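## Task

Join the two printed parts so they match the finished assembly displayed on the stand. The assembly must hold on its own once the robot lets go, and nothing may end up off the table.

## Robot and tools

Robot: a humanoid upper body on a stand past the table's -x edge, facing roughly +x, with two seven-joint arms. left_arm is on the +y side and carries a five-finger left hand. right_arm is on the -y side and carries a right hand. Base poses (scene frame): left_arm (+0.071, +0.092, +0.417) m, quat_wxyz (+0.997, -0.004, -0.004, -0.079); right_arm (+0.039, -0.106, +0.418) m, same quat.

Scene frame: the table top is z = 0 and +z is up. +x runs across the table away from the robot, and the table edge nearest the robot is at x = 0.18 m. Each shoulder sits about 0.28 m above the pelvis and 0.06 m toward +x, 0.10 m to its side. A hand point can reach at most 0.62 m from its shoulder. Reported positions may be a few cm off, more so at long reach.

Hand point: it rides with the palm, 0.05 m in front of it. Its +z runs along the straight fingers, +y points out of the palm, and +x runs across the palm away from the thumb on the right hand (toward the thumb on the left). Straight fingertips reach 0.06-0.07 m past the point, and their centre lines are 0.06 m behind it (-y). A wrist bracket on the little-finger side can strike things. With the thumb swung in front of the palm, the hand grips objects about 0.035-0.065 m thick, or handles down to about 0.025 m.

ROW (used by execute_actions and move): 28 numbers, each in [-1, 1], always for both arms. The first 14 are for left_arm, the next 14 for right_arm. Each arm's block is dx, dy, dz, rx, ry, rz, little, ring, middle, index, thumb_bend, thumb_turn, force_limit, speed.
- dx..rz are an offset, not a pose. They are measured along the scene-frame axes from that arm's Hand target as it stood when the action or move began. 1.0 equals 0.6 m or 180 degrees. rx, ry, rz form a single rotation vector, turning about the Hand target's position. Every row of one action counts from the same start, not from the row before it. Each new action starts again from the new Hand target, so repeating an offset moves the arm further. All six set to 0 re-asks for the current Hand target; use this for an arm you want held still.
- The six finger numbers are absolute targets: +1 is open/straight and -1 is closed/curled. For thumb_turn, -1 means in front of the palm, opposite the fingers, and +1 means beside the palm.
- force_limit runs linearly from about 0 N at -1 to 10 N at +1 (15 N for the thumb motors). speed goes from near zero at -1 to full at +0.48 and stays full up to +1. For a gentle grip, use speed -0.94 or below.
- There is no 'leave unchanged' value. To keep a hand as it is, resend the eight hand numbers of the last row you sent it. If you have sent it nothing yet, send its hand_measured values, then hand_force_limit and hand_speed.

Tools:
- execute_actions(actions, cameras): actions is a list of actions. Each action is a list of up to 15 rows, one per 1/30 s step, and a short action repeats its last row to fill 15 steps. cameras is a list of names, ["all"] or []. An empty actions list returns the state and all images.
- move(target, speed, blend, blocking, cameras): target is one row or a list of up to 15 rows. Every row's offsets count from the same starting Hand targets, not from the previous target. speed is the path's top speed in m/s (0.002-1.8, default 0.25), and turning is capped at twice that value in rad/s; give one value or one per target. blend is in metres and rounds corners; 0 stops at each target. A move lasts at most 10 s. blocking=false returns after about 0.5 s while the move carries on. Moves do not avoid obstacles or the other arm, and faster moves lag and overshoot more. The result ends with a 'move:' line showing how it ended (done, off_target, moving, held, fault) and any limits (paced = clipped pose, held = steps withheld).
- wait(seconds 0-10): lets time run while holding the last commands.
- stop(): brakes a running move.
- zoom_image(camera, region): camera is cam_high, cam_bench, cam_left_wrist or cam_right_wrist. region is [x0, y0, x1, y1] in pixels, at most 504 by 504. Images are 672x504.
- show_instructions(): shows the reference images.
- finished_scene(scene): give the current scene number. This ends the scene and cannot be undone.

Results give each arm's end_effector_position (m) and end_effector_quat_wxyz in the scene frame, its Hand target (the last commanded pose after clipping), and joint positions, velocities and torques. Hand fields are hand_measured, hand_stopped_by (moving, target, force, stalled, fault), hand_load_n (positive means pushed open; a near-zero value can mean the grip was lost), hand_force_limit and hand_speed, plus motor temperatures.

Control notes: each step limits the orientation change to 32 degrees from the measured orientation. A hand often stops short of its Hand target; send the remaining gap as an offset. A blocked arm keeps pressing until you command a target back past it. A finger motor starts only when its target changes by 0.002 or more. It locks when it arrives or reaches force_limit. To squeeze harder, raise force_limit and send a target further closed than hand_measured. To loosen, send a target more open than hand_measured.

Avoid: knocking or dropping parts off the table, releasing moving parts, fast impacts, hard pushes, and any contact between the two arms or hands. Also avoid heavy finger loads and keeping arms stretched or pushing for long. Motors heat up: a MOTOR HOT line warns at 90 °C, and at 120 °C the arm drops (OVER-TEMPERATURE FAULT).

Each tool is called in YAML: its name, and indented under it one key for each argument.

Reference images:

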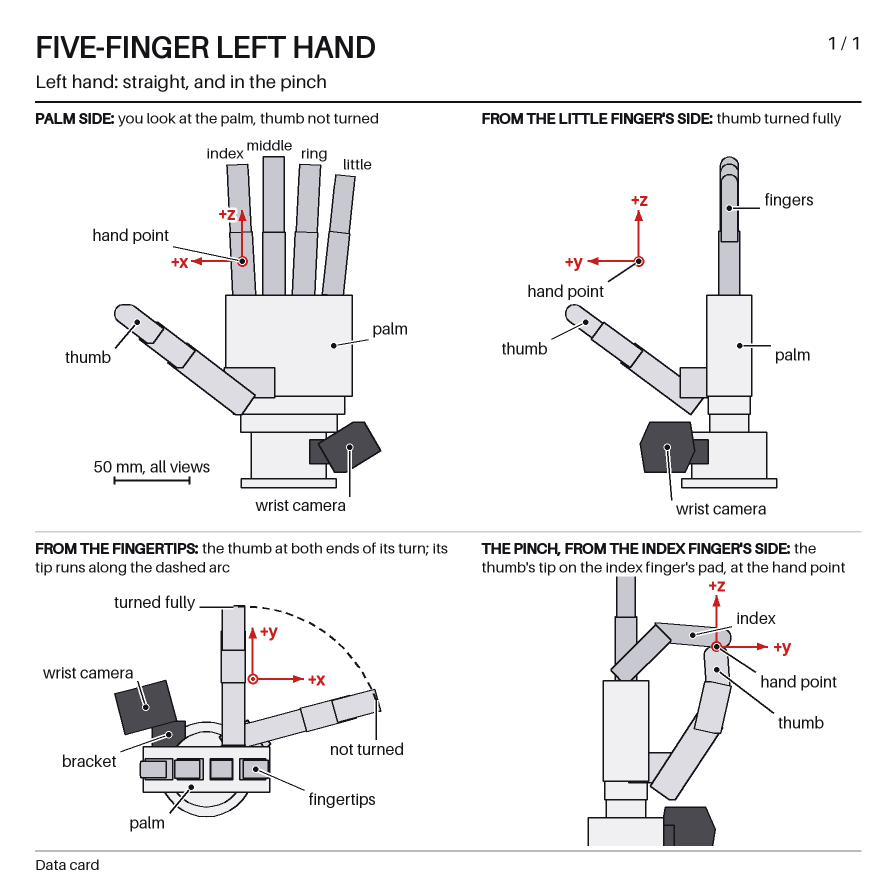

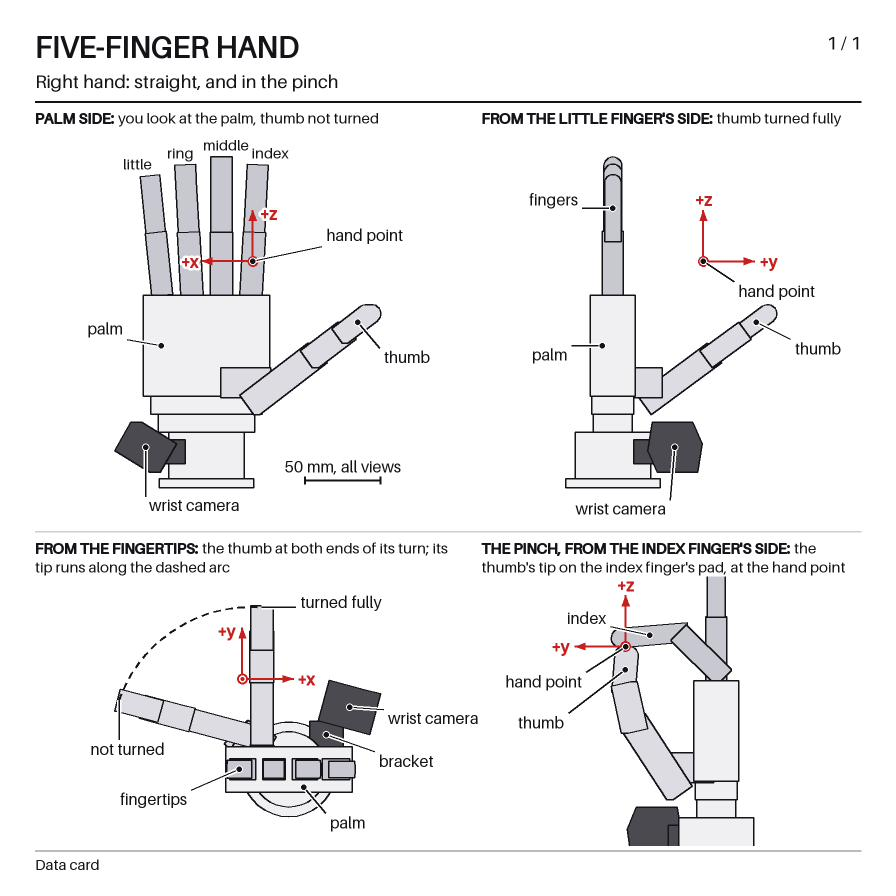

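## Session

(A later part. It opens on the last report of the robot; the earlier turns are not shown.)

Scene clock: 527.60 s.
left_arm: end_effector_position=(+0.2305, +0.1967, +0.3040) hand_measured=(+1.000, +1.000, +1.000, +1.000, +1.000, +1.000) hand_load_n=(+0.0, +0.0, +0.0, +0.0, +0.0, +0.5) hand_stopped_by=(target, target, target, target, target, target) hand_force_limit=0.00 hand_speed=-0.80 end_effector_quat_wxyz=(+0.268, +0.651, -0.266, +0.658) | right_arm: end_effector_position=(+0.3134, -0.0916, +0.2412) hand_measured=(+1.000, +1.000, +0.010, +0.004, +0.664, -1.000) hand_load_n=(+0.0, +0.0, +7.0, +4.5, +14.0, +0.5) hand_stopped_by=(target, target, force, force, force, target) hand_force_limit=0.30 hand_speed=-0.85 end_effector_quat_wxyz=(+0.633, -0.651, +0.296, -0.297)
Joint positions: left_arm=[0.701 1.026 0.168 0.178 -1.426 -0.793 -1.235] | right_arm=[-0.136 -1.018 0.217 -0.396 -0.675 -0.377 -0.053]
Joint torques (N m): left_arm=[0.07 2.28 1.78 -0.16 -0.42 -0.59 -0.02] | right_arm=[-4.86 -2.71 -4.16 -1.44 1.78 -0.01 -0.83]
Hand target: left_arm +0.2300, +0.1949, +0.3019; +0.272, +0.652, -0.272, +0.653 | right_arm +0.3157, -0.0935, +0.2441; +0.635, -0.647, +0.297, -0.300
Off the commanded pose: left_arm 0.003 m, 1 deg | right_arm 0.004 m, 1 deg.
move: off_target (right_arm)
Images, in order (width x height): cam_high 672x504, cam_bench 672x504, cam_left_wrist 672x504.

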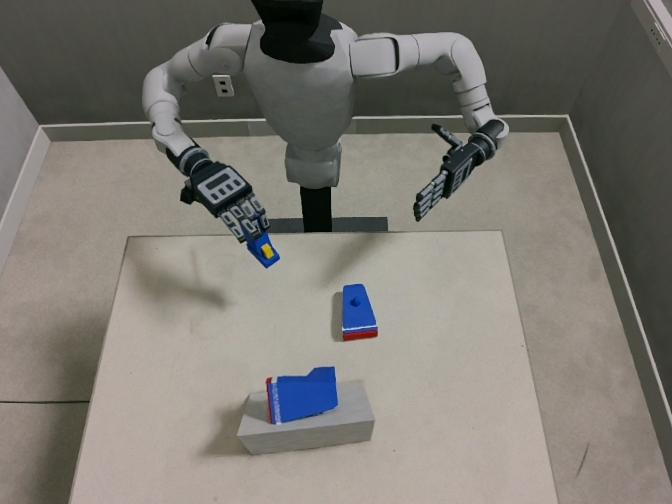

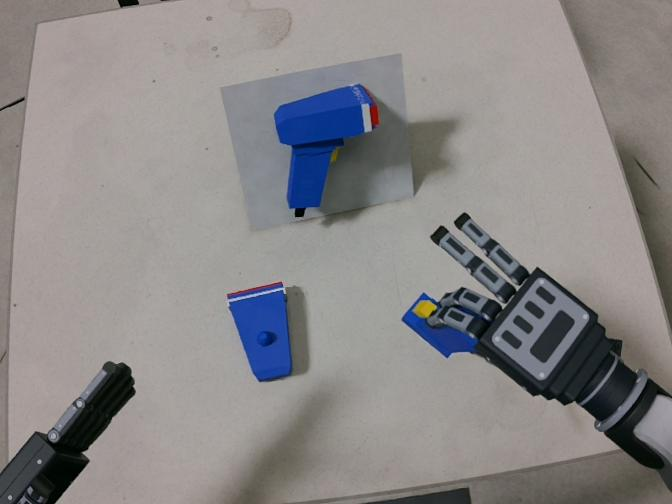

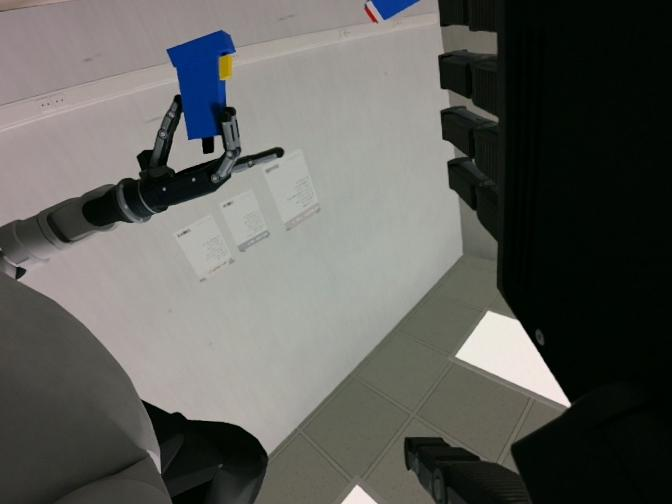

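move:
  target:
    - [0.025,0,-0.16,0.0786,0.0786,0,1,1,1,1,1,1,0,-0.8,0,0,0,0,0,0,1,1,-0.5,-0.5,0,-1,0.3,-0.85]
    - [0.025,0,-0.30,0.0786,0.0786,0,1,1,1,1,1,1,0,-0.8,0,0,0,0,0,0,1,1,-0.5,-0.5,0,-1,0.3,-0.85]
  speed: 0.12
  cameras: ["cam_high","cam_bench","cam_left_wrist"]

Scene clock: 537.53 s.
left_arm: end_effector_position=(+0.2441, +0.1967, +0.1223) hand_measured=(+1.000, +1.000, +1.000, +1.000, +1.000, +1.000) hand_load_n=(+0.0, +0.0, +0.0, -0.5, +0.0, -0.5) hand_stopped_by=(target, target, target, target, target, target) hand_force_limit=0.00 hand_speed=-0.80 end_effector_quat_wxyz=(+0.206, +0.769, -0.318, +0.515) | right_arm: end_effector_position=(+0.3134, -0.0916, +0.2412) hand_measured=(+1.000, +1.000, +0.010, +0.004, +0.664, -1.000) hand_load_n=(+0.0, +0.0, +7.0, +4.5, +14.0, +1.0) hand_stopped_by=(target, target, force, force, force, target) hand_force_limit=0.30 hand_speed=-0.85 end_effector_quat_wxyz=(+0.633, -0.651, +0.296, -0.297)
Joint positions: left_arm=[-0.124 0.703 -0.038 1.422 -0.96 -0.996 -1.524] | right_arm=[-0.136 -1.018 0.217 -0.396 -0.675 -0.377 -0.053]
Joint torques (N m): left_arm=[-0.76 2.23 1.24 0.06 -0.96 -0.54 -0.05] | right_arm=[-4.95 -2.75 -4.31 -1.33 1.62 0.02 -0.84]
Hand target: left_arm +0.2450, +0.1949, +0.1219; +0.221, +0.756, -0.314, +0.530 | right_arm +0.3157, -0.0935, +0.2441; +0.635, -0.647, +0.297, -0.300
Off the commanded pose: left_arm 0.002 m, 3 deg | right_arm 0.004 m, 1 deg.
move: off_target (left_arm, right_arm)
Images, in order (width x height): cam_high 672x504, cam_bench 672x504, cam_left_wrist 672x504.

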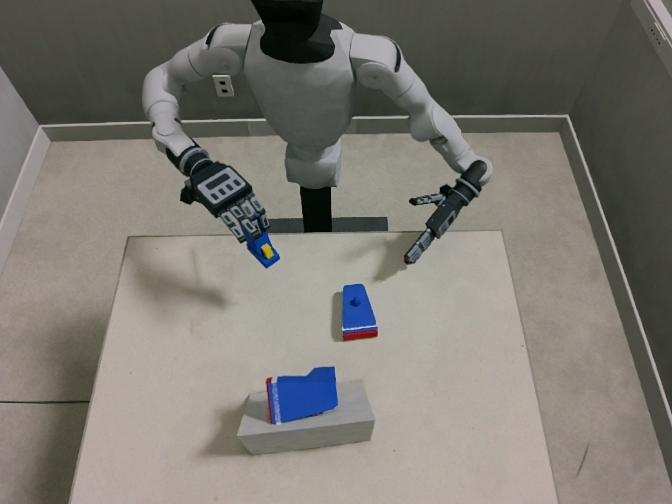

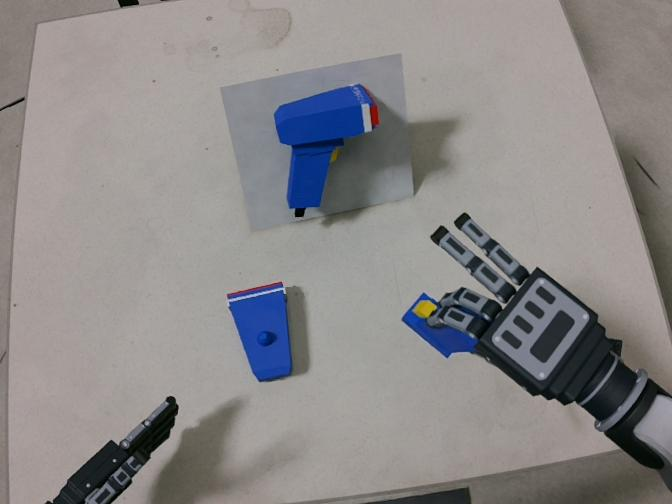

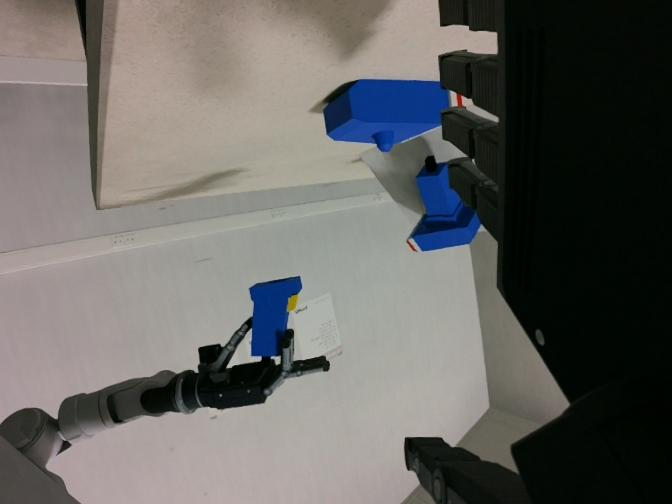

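move:
  target: [0.03,-0.07,-0.015,0,0,0,1,1,1,1,1,1,0,-0.8,0,0,0,0,0,0,1,1,-0.5,-0.5,0,-1,0.3,-0.85]
  speed: 0.1
  cameras: ["cam_high","cam_bench","cam_left_wrist"]

Scene clock: 548.67 s.
left_arm: end_effector_position=(+0.2647, +0.1519, +0.1139) hand_measured=(+1.000, +1.000, +1.000, +1.000, +1.000, +1.000) hand_load_n=(+0.0, +0.0, +0.0, +0.0, +0.0, +0.0) hand_stopped_by=(target, target, target, target, target, target) hand_force_limit=0.00 hand_speed=-0.80 end_effector_quat_wxyz=(+0.222, +0.754, -0.309, +0.536) | right_arm: end_effector_position=(+0.3134, -0.0916, +0.2412) hand_measured=(+1.000, +1.000, +0.010, +0.004, +0.664, -1.000) hand_load_n=(+0.0, +0.0, +7.0, +4.5, +14.0, +1.0) hand_stopped_by=(target, target, force, force, force, target) hand_force_limit=0.30 hand_speed=-0.85 end_effector_quat_wxyz=(+0.633, -0.651, +0.296, -0.297)
Joint positions: left_arm=[-0.047 0.657 -0.19 1.102 -0.844 -0.923 -1.156] | right_arm=[-0.136 -1.018 0.217 -0.396 -0.675 -0.377 -0.053]
Joint torques (N m): left_arm=[-0.65 3.14 0.58 -0.91 -0.5 -0.6 0.12] | right_arm=[-4.99 -2.83 -4.23 -1.42 1.78 -0.01 -0.85]
Hand target: left_arm +0.2630, +0.1529, +0.1129; +0.221, +0.756, -0.314, +0.530 | right_arm +0.3157, -0.0935, +0.2441; +0.635, -0.647, +0.297, -0.300
Off the commanded pose: left_arm 0.002 m, 1 deg | right_arm 0.004 m, 1 deg.
move: off_target (right_arm)
Images, in order (width x height): cam_high 672x504, cam_bench 672x504, cam_left_wrist 672x504.

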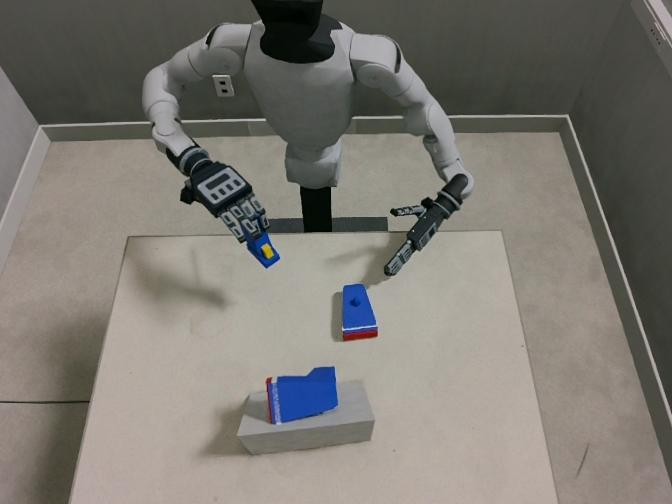

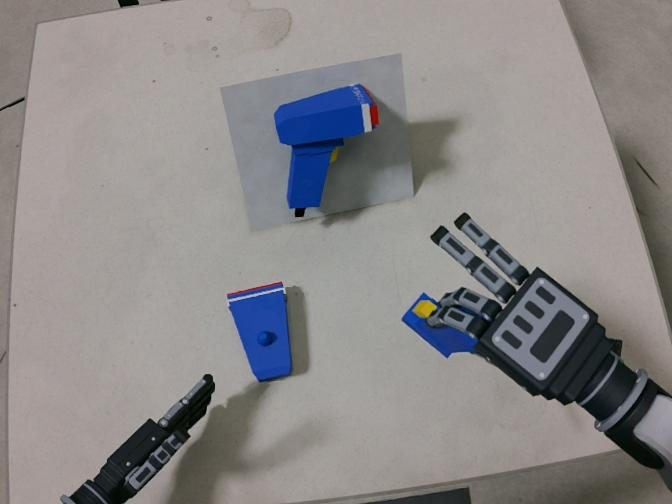

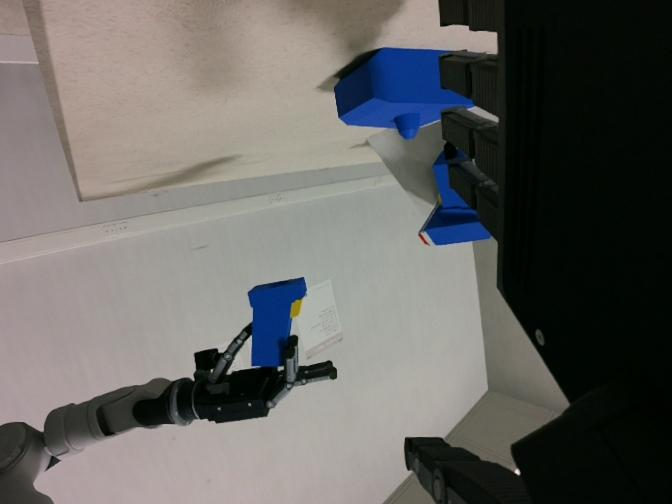

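move:
  target: [0.01,-0.065,-0.01,0,0,0,1,1,1,1,1,1,0,-0.8,0,0,0,0,0,0,1,1,-0.5,-0.5,0,-1,0.3,-0.85]
  speed: 0.08
  cameras: ["cam_high","cam_bench","cam_left_wrist"]

Scene clock: 559.60 s.
left_arm: end_effector_position=(+0.2699, +0.1119, +0.1076) hand_measured=(+1.000, +1.000, +1.000, +1.000, +1.000, +1.000) hand_load_n=(+0.0, +0.0, +0.0, +0.0, +0.0, +0.0) hand_stopped_by=(target, target, target, target, target, target) hand_force_limit=0.00 hand_speed=-0.80 end_effector_quat_wxyz=(+0.223, +0.755, -0.309, +0.533) | right_arm: end_effector_position=(+0.3134, -0.0916, +0.2412) hand_measured=(+1.000, +1.000, +0.010, +0.004, +0.664, -1.000) hand_load_n=(+0.0, +0.0, +7.0, +4.5, +13.5, +1.0) hand_stopped_by=(target, target, force, force, force, target) hand_force_limit=0.30 hand_speed=-0.85 end_effector_quat_wxyz=(+0.633, -0.651, +0.296, -0.297)
Joint positions: left_arm=[0.036 0.657 -0.286 0.803 -0.676 -0.817 -0.821] | right_arm=[-0.136 -1.018 0.217 -0.396 -0.675 -0.377 -0.053]
Joint torques (N m): left_arm=[-0.63 2.85 1.21 -1.29 -0.49 -0.76 0.12] | right_arm=[-4.87 -2.82 -4.35 -1.39 1.64 -0.02 -0.84]
Hand target: left_arm +0.2690, +0.1139, +0.1069; +0.221, +0.756, -0.314, +0.530 | right_arm +0.3157, -0.0935, +0.2441; +0.635, -0.647, +0.297, -0.300
Off the commanded pose: left_arm 0.002 m, 1 deg | right_arm 0.004 m, 1 deg.
move: off_target (right_arm)
Images, in order (width x height): cam_high 672x504, cam_bench 672x504, cam_left_wrist 672x504.

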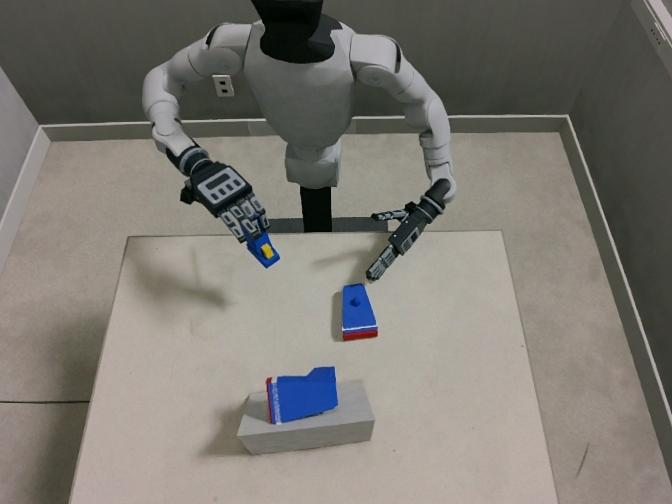

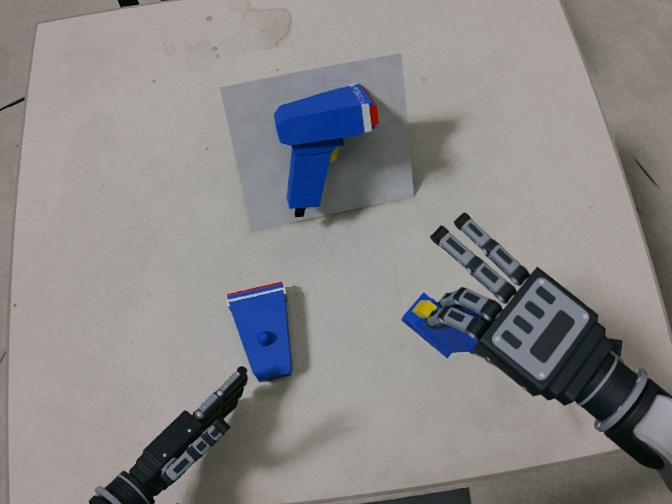

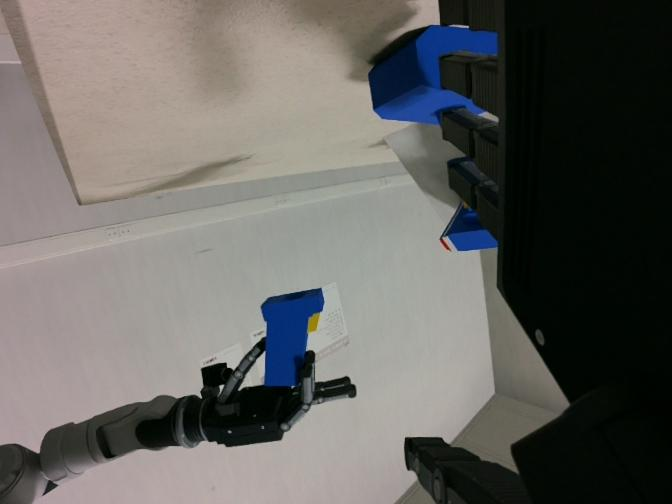

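move:
  target: [0.0,-0.05,-0.0,0,0,0,1,1,1,1,1,1,0,-0.8,0,0,0,0,0,0,1,1,-0.5,-0.5,0,-1,0.3,-0.85]
  speed: 0.06
  cameras: ["cam_high","cam_bench","cam_left_wrist"]

Scene clock: 567.13 s.
left_arm: end_effector_position=(+0.2709, +0.0847, +0.1079) hand_measured=(+1.000, +1.000, +1.000, +1.000, +1.000, +1.000) hand_load_n=(+0.0, +0.0, +0.0, +0.0, +0.0, +0.0) hand_stopped_by=(target, target, target, target, target, target) hand_force_limit=0.00 hand_speed=-0.80 end_effector_quat_wxyz=(+0.220, +0.756, -0.312, +0.533) | right_arm: end_effector_position=(+0.3134, -0.0916, +0.2412) hand_measured=(+1.000, +1.000, +0.010, +0.004, +0.664, -1.000) hand_load_n=(+0.0, +0.0, +7.0, +4.5, +13.5, +1.0) hand_stopped_by=(target, target, force, force, force, target) hand_force_limit=0.30 hand_speed=-0.85 end_effector_quat_wxyz=(+0.633, -0.651, +0.296, -0.297)
Joint positions: left_arm=[0.088 0.657 -0.321 0.599 -0.559 -0.717 -0.625] | right_arm=[-0.136 -1.018 0.217 -0.396 -0.675 -0.377 -0.053]
Joint torques (N m): left_arm=[-0.64 2.08 1.07 -1.5 -0.41 -0.86 0.12] | right_arm=[-4.96 -2.75 -4.22 -1.42 1.66 -0.03 -0.86]
Motor temperatures (°C): left_arm=[44 54 35 44 35 38 33] | right_arm=[53 53 48 45 41 32 32]
Hand target: left_arm +0.2690, +0.0839, +0.1069; +0.221, +0.756, -0.314, +0.530 | right_arm +0.3157, -0.0935, +0.2441; +0.635, -0.647, +0.297, -0.300
Off the commanded pose: left_arm 0.002 m, 0 deg | right_arm 0.004 m, 1 deg.
move: off_target (right_arm)
Images, in order (width x height): cam_high 672x504, cam_bench 672x504, cam_left_wrist 672x504.

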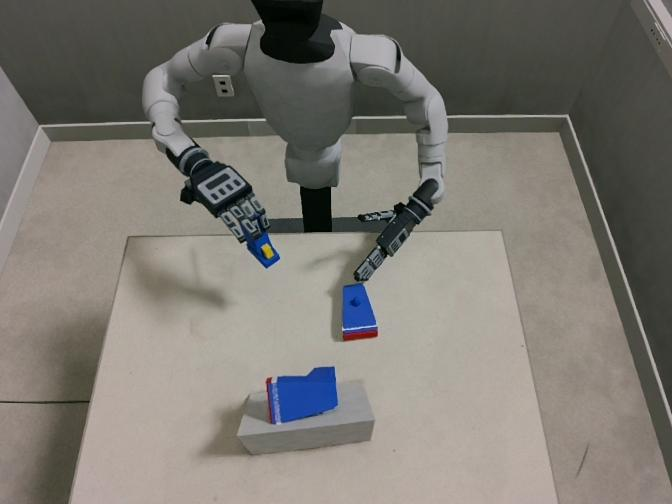

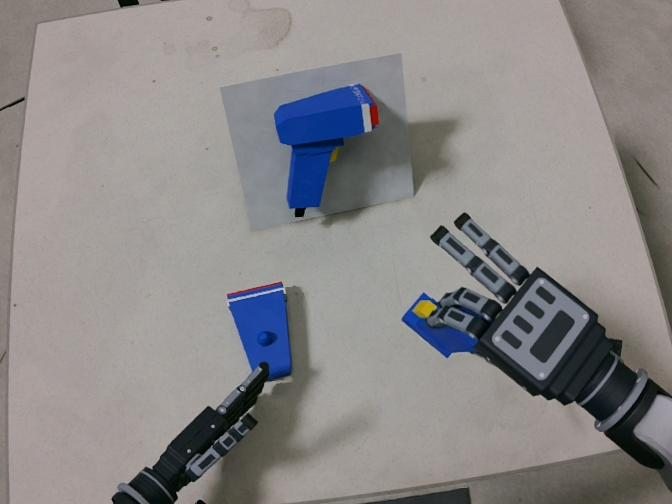

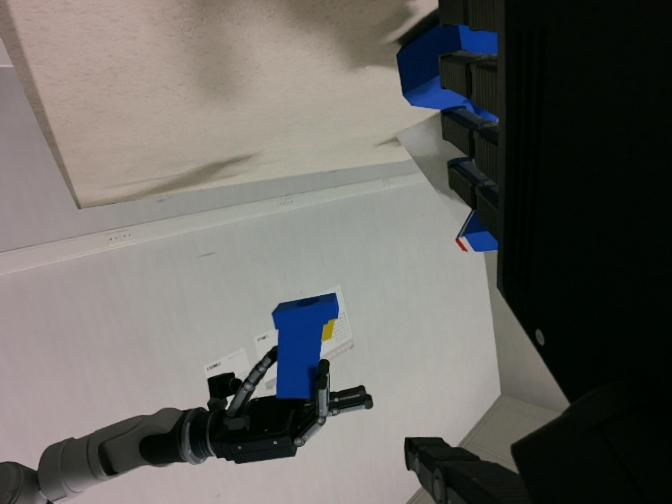

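move:
  target:
    - [0.0,0.11,-0.0,0,0,0,1,1,1,1,1,1,0,-0.8,0,0,0,0,0,0,1,1,-0.5,-0.5,0,-1,0.3,-0.85]
    - [0.085,0.11,-0.0,0,0,0,1,1,1,1,1,1,0,-0.8,0,0,0,0,0,0,1,1,-0.5,-0.5,0,-1,0.3,-0.85]
    - [0.085,0.05,-0.0,0,0,0,1,1,1,1,1,1,0,-0.8,0,0,0,0,0,0,1,1,-0.5,-0.5,0,-1,0.3,-0.85]
  speed: 0.1
  cameras: ["cam_high","cam_bench","cam_left_wrist"]

Scene clock: 577.50 s.
left_arm: end_effector_position=(+0.3228, +0.1122, +0.1092) hand_measured=(+1.000, +1.000, +1.000, +1.000, +1.000, +1.000) hand_load_n=(+0.0, +0.0, +0.0, +0.0, +0.0, +0.0) hand_stopped_by=(target, target, target, target, target, target) hand_force_limit=0.00 hand_speed=-0.80 end_effector_quat_wxyz=(+0.223, +0.753, -0.309, +0.536) | right_arm: end_effector_position=(+0.3134, -0.0916, +0.2412) hand_measured=(+1.000, +1.000, +0.010, +0.004, +0.664, -1.000) hand_load_n=(+0.0, +0.0, +7.5, +4.5, +13.5, +1.0) hand_stopped_by=(target, target, force, force, force, target) hand_force_limit=0.30 hand_speed=-0.85 end_effector_quat_wxyz=(+0.633, -0.651, +0.296, -0.297)
Joint positions: left_arm=[-0.244 0.622 -0.28 1.087 -0.706 -0.78 -0.944] | right_arm=[-0.136 -1.018 0.217 -0.396 -0.675 -0.377 -0.053]
Joint torques (N m): left_arm=[-1.71 2.95 0.61 -1.27 -0.49 -0.71 0.12] | right_arm=[-5 -2.81 -4.29 -1.46 1.71 -0.01 -0.87]
Hand target: left_arm +0.3200, +0.1139, +0.1069; +0.221, +0.756, -0.314, +0.530 | right_arm +0.3157, -0.0935, +0.2441; +0.635, -0.647, +0.297, -0.300
Off the commanded pose: left_arm 0.004 m, 1 deg | right_arm 0.004 m, 1 deg.
move: off_target (left_arm, right_arm)
Images, in order (width x height): cam_high 672x504, cam_bench 672x504, cam_left_wrist 672x504.

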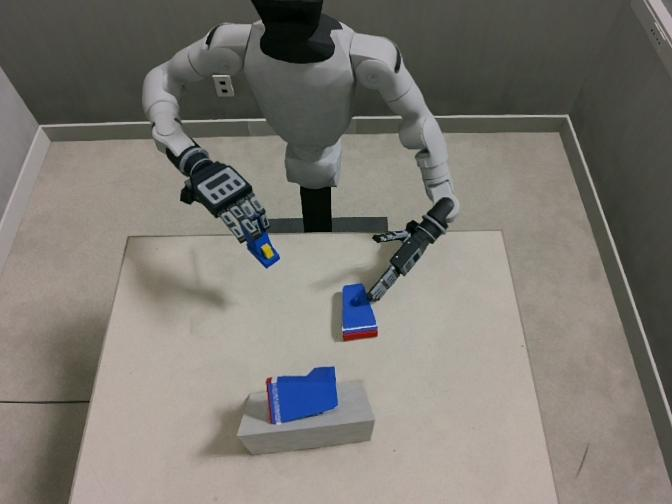

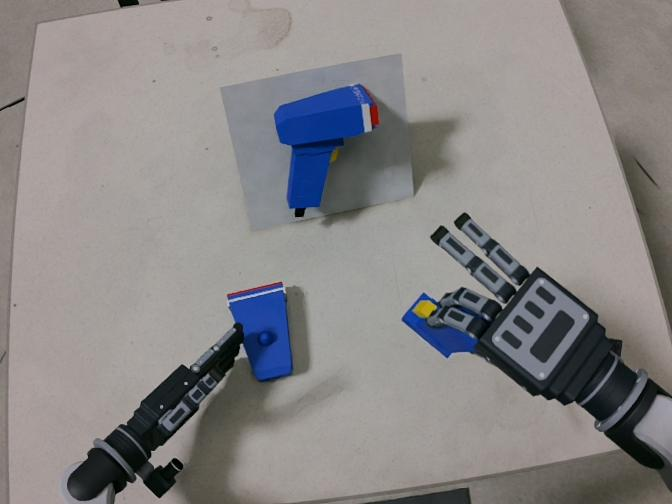

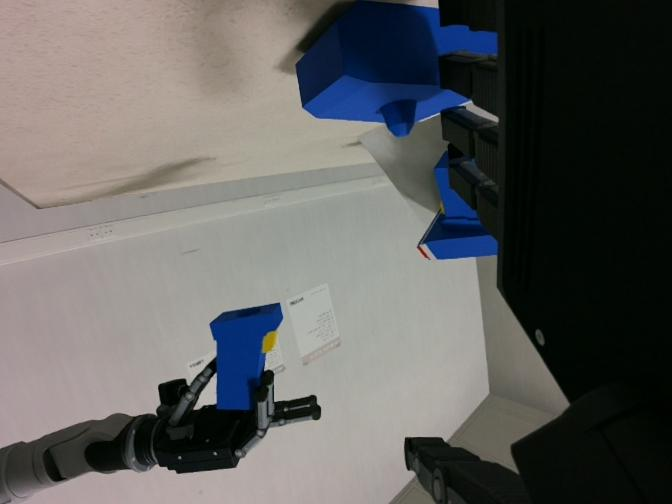

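move:
  target:
    - [-0.035,0.01,-0.0,0,0,0,1,1,1,1,1,1,0,-0.8,0,0,0,0,0,0,1,1,-0.5,-0.5,0,-1,0.3,-0.85]
    - [-0.035,-0.05,-0.0,0,0,0,1,1,1,1,1,1,0,-0.8,0,0,0,0,0,0,1,1,-0.5,-0.5,0,-1,0.3,-0.85]
  speed: 0.06
  cameras: ["cam_high","cam_bench","cam_left_wrist"]

Scene clock: 586.70 s.
left_arm: end_effector_position=(+0.3011, +0.0820, +0.1089) hand_measured=(+1.000, +1.000, +1.000, +1.000, +1.000, +1.000) hand_load_n=(+0.0, +0.0, +0.0, +0.0, +0.0, +0.0) hand_stopped_by=(target, target, target, target, target, target) hand_force_limit=0.00 hand_speed=-0.80 end_effector_quat_wxyz=(+0.223, +0.754, -0.309, +0.535) | right_arm: end_effector_position=(+0.3134, -0.0916, +0.2412) hand_measured=(+1.000, +1.000, +0.010, +0.004, +0.664, -1.000) hand_load_n=(+0.0, +0.0, +7.0, +4.0, +13.5, +0.5) hand_stopped_by=(target, target, force, force, force, target) hand_force_limit=0.30 hand_speed=-0.85 end_effector_quat_wxyz=(+0.633, -0.651, +0.296, -0.297)
Joint positions: left_arm=[-0.047 0.645 -0.329 0.695 -0.592 -0.67 -0.67] | right_arm=[-0.136 -1.018 0.217 -0.396 -0.675 -0.377 -0.053]
Joint torques (N m): left_arm=[-1.16 2.63 1.21 -1.61 -0.4 -0.79 0.11] | right_arm=[-4.84 -2.89 -4.21 -1.34 1.57 0 -0.86]
Hand target: left_arm +0.2990, +0.0839, +0.1069; +0.221, +0.756, -0.314, +0.530 | right_arm +0.3157, -0.0935, +0.2441; +0.635, -0.647, +0.297, -0.300
Off the commanded pose: left_arm 0.003 m, 1 deg | right_arm 0.004 m, 1 deg.
move: off_target (right_arm)
Images, in order (width x height): cam_high 672x504, cam_bench 672x504, cam_left_wrist 672x504.

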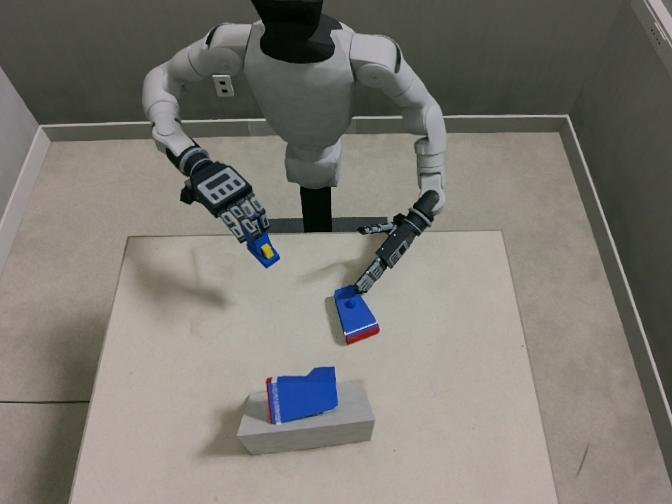

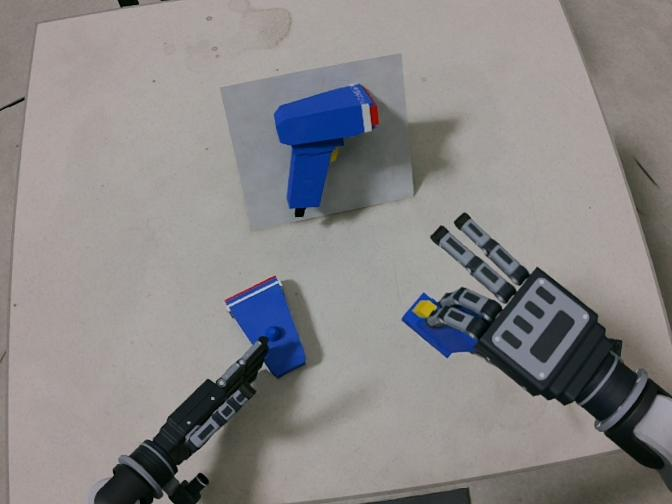

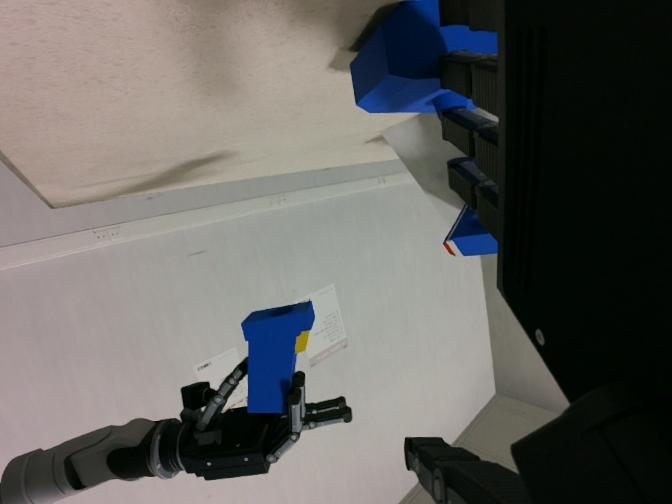

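move:
  target:
    - [-0.005,-0.042,-0.0,0,0,0,1,1,1,1,1,1,0,-0.8,0,0,0,0,0,0,1,1,-0.5,-0.5,0,-1,0.3,-0.85]
  speed: 0.05
  cameras: ["cam_high","cam_bench"]

Scene clock: 592.20 s.
left_arm: end_effector_position=(+0.2999, +0.0620, +0.1089) hand_measured=(+1.000, +1.000, +1.000, +1.000, +1.000, +1.000) hand_load_n=(+0.0, +0.0, +0.0, +0.0, +0.0, +0.0) hand_stopped_by=(target, target, target, target, target, target) hand_force_limit=0.00 hand_speed=-0.80 end_effector_quat_wxyz=(+0.216, +0.755, -0.314, +0.534) | right_arm: end_effector_position=(+0.3134, -0.0916, +0.2412) hand_measured=(+1.000, +1.000, +0.010, +0.004, +0.664, -1.000) hand_load_n=(+0.0, +0.0, +7.0, +4.5, +14.0, +1.0) hand_stopped_by=(target, target, force, force, force, target) hand_force_limit=0.30 hand_speed=-0.85 end_effector_quat_wxyz=(+0.633, -0.651, +0.296, -0.297)
Joint positions: left_arm=[-0.013 0.645 -0.358 0.546 -0.516 -0.591 -0.533] | right_arm=[-0.136 -1.018 0.217 -0.396 -0.675 -0.377 -0.053]
Joint torques (N m): left_arm=[-1.17 1.47 0.81 -1.81 -0.39 -0.87 0.13] | right_arm=[-5.04 -2.81 -4.23 -1.38 1.68 0 -0.87]
Hand target: left_arm +0.2960, +0.0587, +0.1069; +0.221, +0.756, -0.314, +0.530 | right_arm +0.3157, -0.0935, +0.2441; +0.635, -0.647, +0.297, -0.300
Off the commanded pose: left_arm 0.005 m, 1 deg | right_arm 0.004 m, 1 deg.
move: off_target (left_arm, right_arm)
Images, in order (width x height): cam_high 672x504, cam_bench 672x504.

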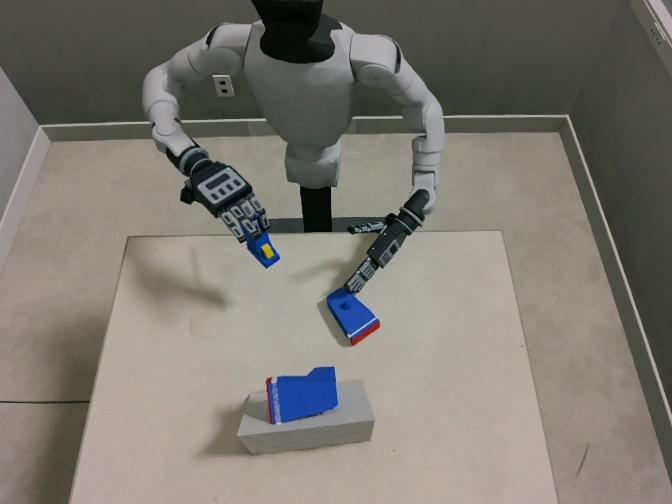

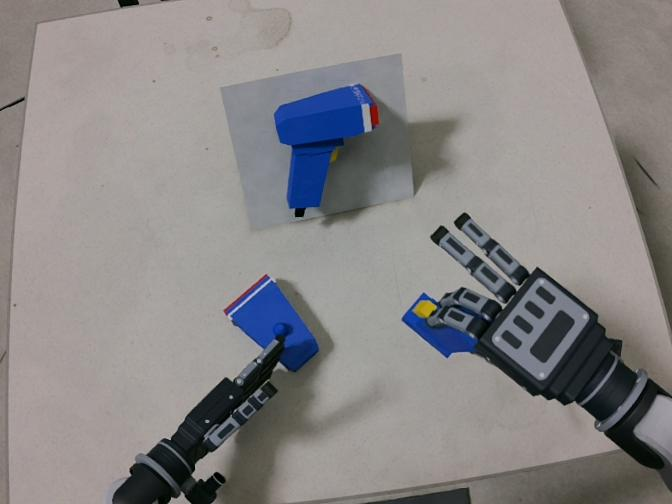

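move:
  target:
    - [0,-0.02,-0.0,0,0,0,1,1,1,1,1,1,0,-0.8,0,0,0,0,0,0,1,1,-0.5,-0.5,0,-1,0.3,-0.85]
    - [-0.03,0.06,0,0,0,0,1,1,1,1,1,1,0,-0.8,0,0,0,0,0,0,1,1,-0.5,-0.5,0,-1,0.3,-0.85]
    - [-0.08,0.2,0.2,0,0,0,1,1,1,1,1,1,0,-0.8,0,0,0,0,0,0,1,1,-0.5,-0.5,0,-1,0.3,-0.85]
  speed: [0.05,0.1,0.2]

move:
  target: [-0.08,0.04,0.2,0,0,0,1,1,1,1,1,1,0,-0.8,0,0,0,0,0,0,1,1,-0.5,-0.5,0,-1,0.3,-0.85]
  speed: 0.25
  cameras: ["all"]

Scene clock: 615.37 s.
left_arm: end_effector_position=(+0.2466, +0.1785, +0.2239) hand_measured=(+1.000, +1.000, +1.000, +1.000, +1.000, +1.000) hand_load_n=(+0.5, +0.5, +0.0, +0.0, -0.5, +0.0) hand_stopped_by=(target, target, target, target, target, target) hand_force_limit=0.00 hand_speed=-0.80 end_effector_quat_wxyz=(+0.222, +0.759, -0.311, +0.527) | right_arm: end_effector_position=(+0.3134, -0.0916, +0.2412) hand_measured=(+1.000, +1.000, +0.010, +0.004, +0.664, -1.000) hand_load_n=(+0.0, +0.0, +7.0, +4.5, +14.0, +1.0) hand_stopped_by=(target, target, force, force, force, target) hand_force_limit=0.30 hand_speed=-0.85 end_effector_quat_wxyz=(+0.633, -0.651, +0.296, -0.297)
Joint positions: left_arm=[0.655 1.164 0 0.181 -1.094 -0.692 -0.856] | right_arm=[-0.136 -1.018 0.217 -0.396 -0.675 -0.377 -0.053]
Joint torques (N m): left_arm=[0.37 2.48 2.94 -0.67 -0.95 -0.93 -0.02] | right_arm=[-4.77 -2.79 -4.27 -1.35 1.52 0.01 -0.86]
Hand target: left_arm +0.2480, +0.1787, +0.2269; +0.221, +0.756, -0.314, +0.530 | right_arm +0.3157, -0.0935, +0.2441; +0.635, -0.647, +0.297, -0.300
Off the commanded pose: left_arm 0.003 m, 1 deg | right_arm 0.004 m, 1 deg.
move: off_target (right_arm)

Scene clock: 616.50 s.
left_arm: end_effector_position=(+0.1995, +0.2026, +0.3453) hand_measured=(+1.000, +1.000, +1.000, +1.000, +1.000, +1.000) hand_load_n=(+0.0, +0.0, +0.0, +0.0, +0.0, +0.0) hand_stopped_by=(target, target, target, target, target, target) hand_force_limit=0.00 hand_speed=-0.80 end_effector_quat_wxyz=(+0.222, +0.756, -0.315, +0.529) | right_arm: end_effector_position=(+0.3134, -0.0916, +0.2412) hand_measured=(+1.000, +1.000, +0.010, +0.004, +0.664, -1.000) hand_load_n=(+0.0, +0.0, +7.0, +4.5, +13.5, +1.0) hand_stopped_by=(target, target, force, force, force, target) hand_force_limit=0.30 hand_speed=-0.85 end_effector_quat_wxyz=(+0.633, -0.651, +0.296, -0.297)
Joint positions: left_arm=[1.593 1.149 0.76 -0.142 -1.492 -0.745 -1.158] | right_arm=[-0.136 -1.018 0.217 -0.396 -0.675 -0.377 -0.053]
Joint torques (N m): left_arm=[1.49 -1.01 2.81 0.12 -1 -0.59 0.04] | right_arm=[-4.94 -2.85 -4.29 -1.52 1.73 0 -0.85]
Hand target: left_arm +0.2000, +0.2027, +0.3469; +0.221, +0.756, -0.314, +0.530 | right_arm +0.3157, -0.0935, +0.2441; +0.635, -0.647, +0.297, -0.300
Off the commanded pose: left_arm 0.002 m, 0 deg | right_arm 0.004 m, 1 deg.
move: off_target (right_arm)

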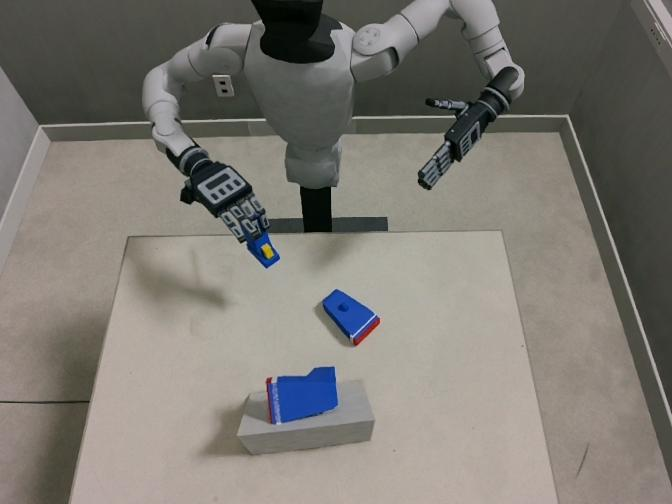

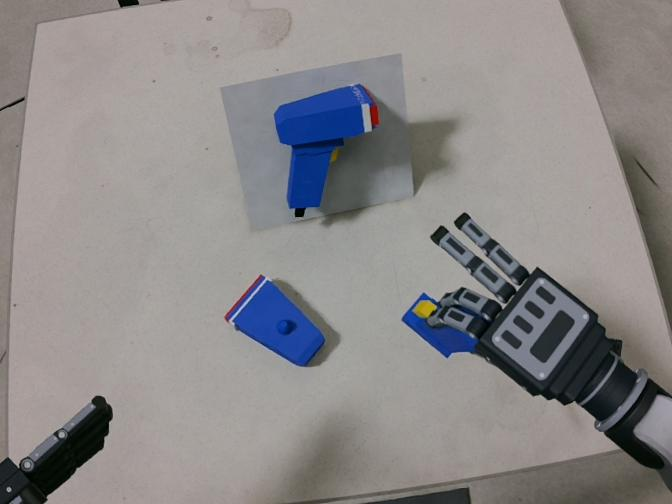

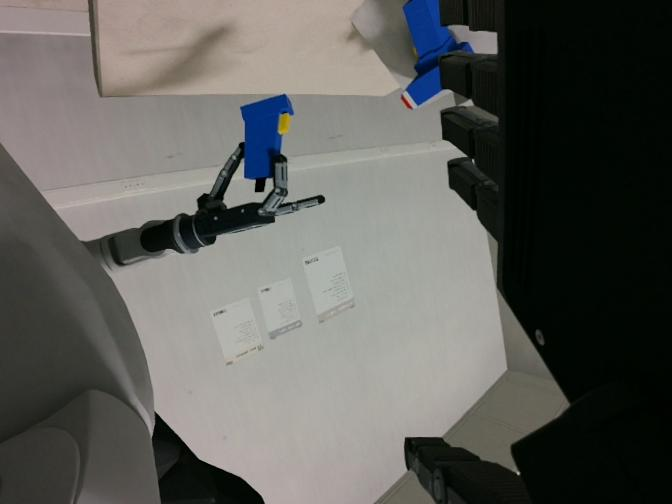

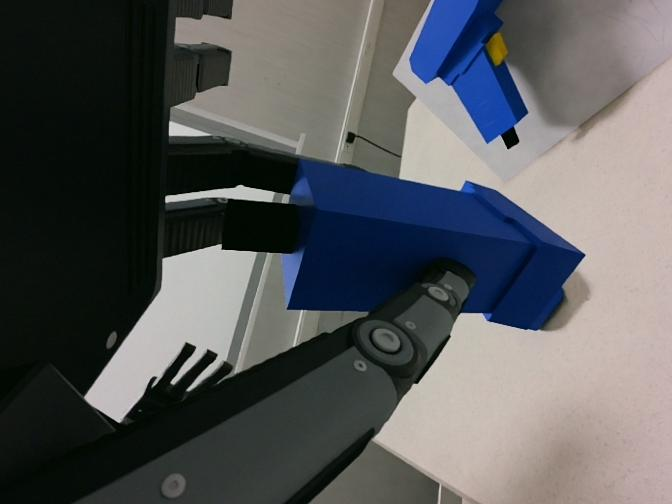

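move:
  target: [0,0,0,0,0,0,1,1,1,1,1,1,0,-0.8,0.11,0.21,-0.05,0,0,0,1,1,-0.5,-0.5,0,-1,0.3,-0.85]
  speed: 0.15
  cameras: ["all"]

Scene clock: 646.03 s.
left_arm: end_effector_position=(+0.1995, +0.2026, +0.3453) hand_measured=(+1.000, +1.000, +1.000, +1.000, +1.000, +1.000) hand_load_n=(+0.0, +0.0, +0.0, +0.0, +0.0, -0.5) hand_stopped_by=(target, target, target, target, target, target) hand_force_limit=0.00 hand_speed=-0.80 end_effector_quat_wxyz=(+0.222, +0.756, -0.315, +0.529) | right_arm: end_effector_position=(+0.3774, +0.0315, +0.2087) hand_measured=(+1.000, +1.000, +0.010, +0.004, +0.664, -1.000) hand_load_n=(+0.0, -0.5, +7.0, +4.5, +13.5, +1.0) hand_stopped_by=(target, target, force, force, force, target) hand_force_limit=0.30 hand_speed=-0.85 end_effector_quat_wxyz=(+0.631, -0.651, +0.303, -0.294)
Joint positions: left_arm=[1.593 1.149 0.76 -0.142 -1.492 -0.745 -1.158] | right_arm=[-0.558 -0.412 0.627 -0.126 -1.046 -0.076 0.145]
Joint torques (N m): left_arm=[1.47 -1.02 2.81 0.12 -0.98 -0.59 0.04] | right_arm=[-8.91 0.37 -3 -2.37 1.13 0.05 -0.87]
Motor temperatures (°C): left_arm=[46 49 37 43 35 38 33] | right_arm=[53 53 49 45 41 31 32]
Hand target: left_arm +0.2000, +0.2027, +0.3469; +0.221, +0.756, -0.314, +0.530 | right_arm +0.3817, +0.0325, +0.2141; +0.635, -0.647, +0.297, -0.300
Off the commanded pose: left_arm 0.002 m, 0 deg | right_arm 0.007 m, 1 deg.
move: off_target (right_arm)

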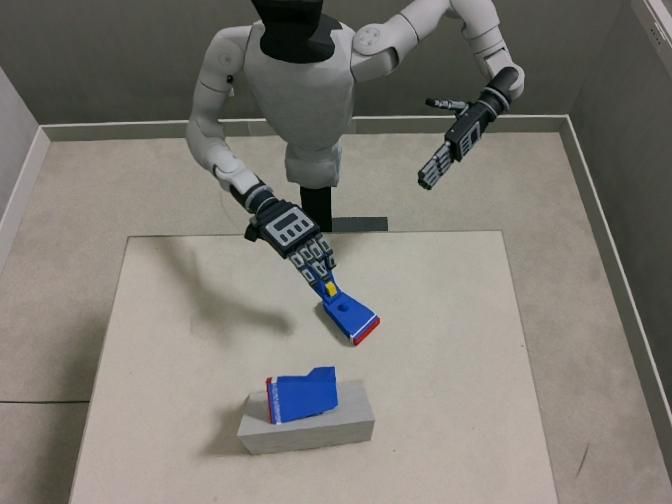

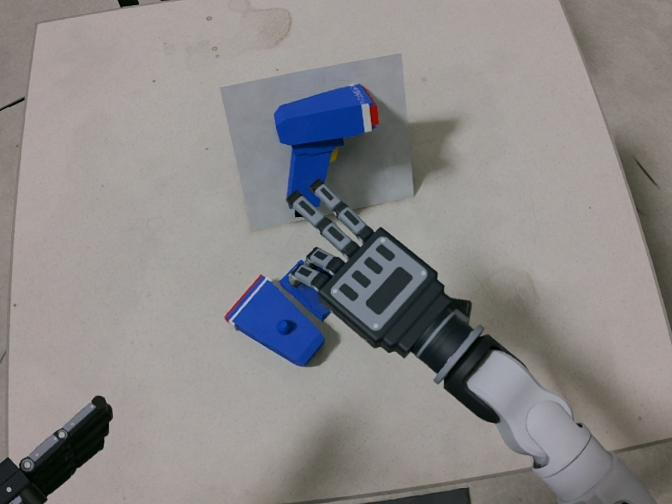

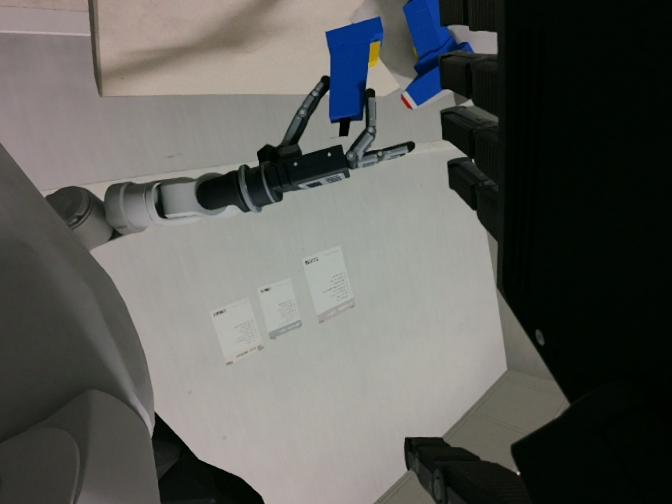

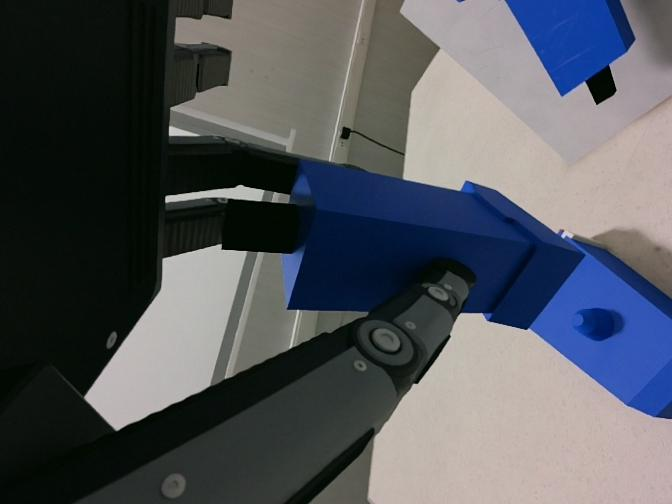

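zoom_image:
  camera: "cam_bench"
  region: [210, 220, 370, 380]

zoom_image:
  camera: "cam_high"
  region: [270, 230, 400, 360]

zoom_image:
  camera: "cam_right_wrist"
  region: [420, 160, 672, 420]

Scaled by 3.150 from the camera's 672x504 image, which has a finer 960x720 frame.

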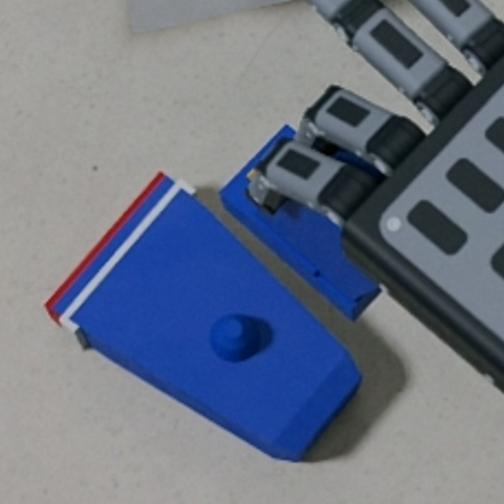

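Scaled by 3.877 from the camera's 672x504 image, which has a finer 960x720 frame.

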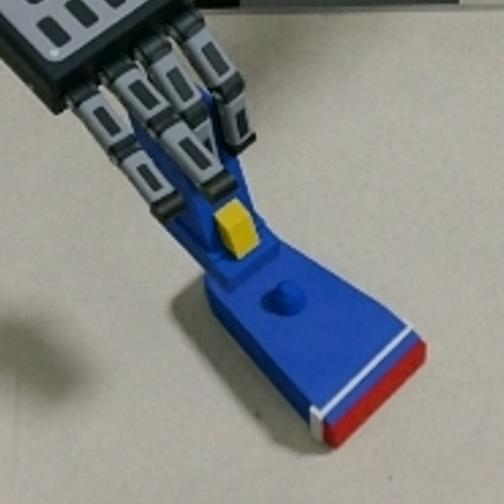

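Scaled by 1.938 from the camera's 672x504 image, which has a finer 960x720 frame.

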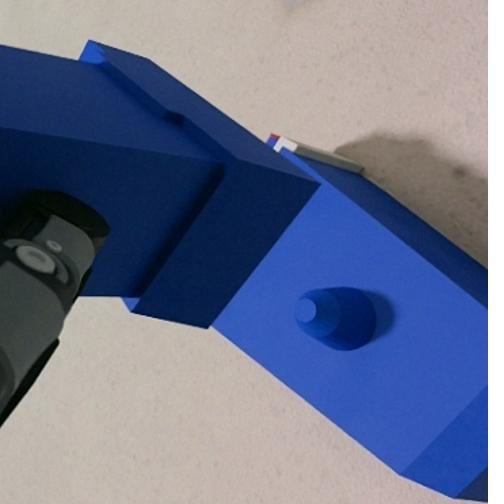

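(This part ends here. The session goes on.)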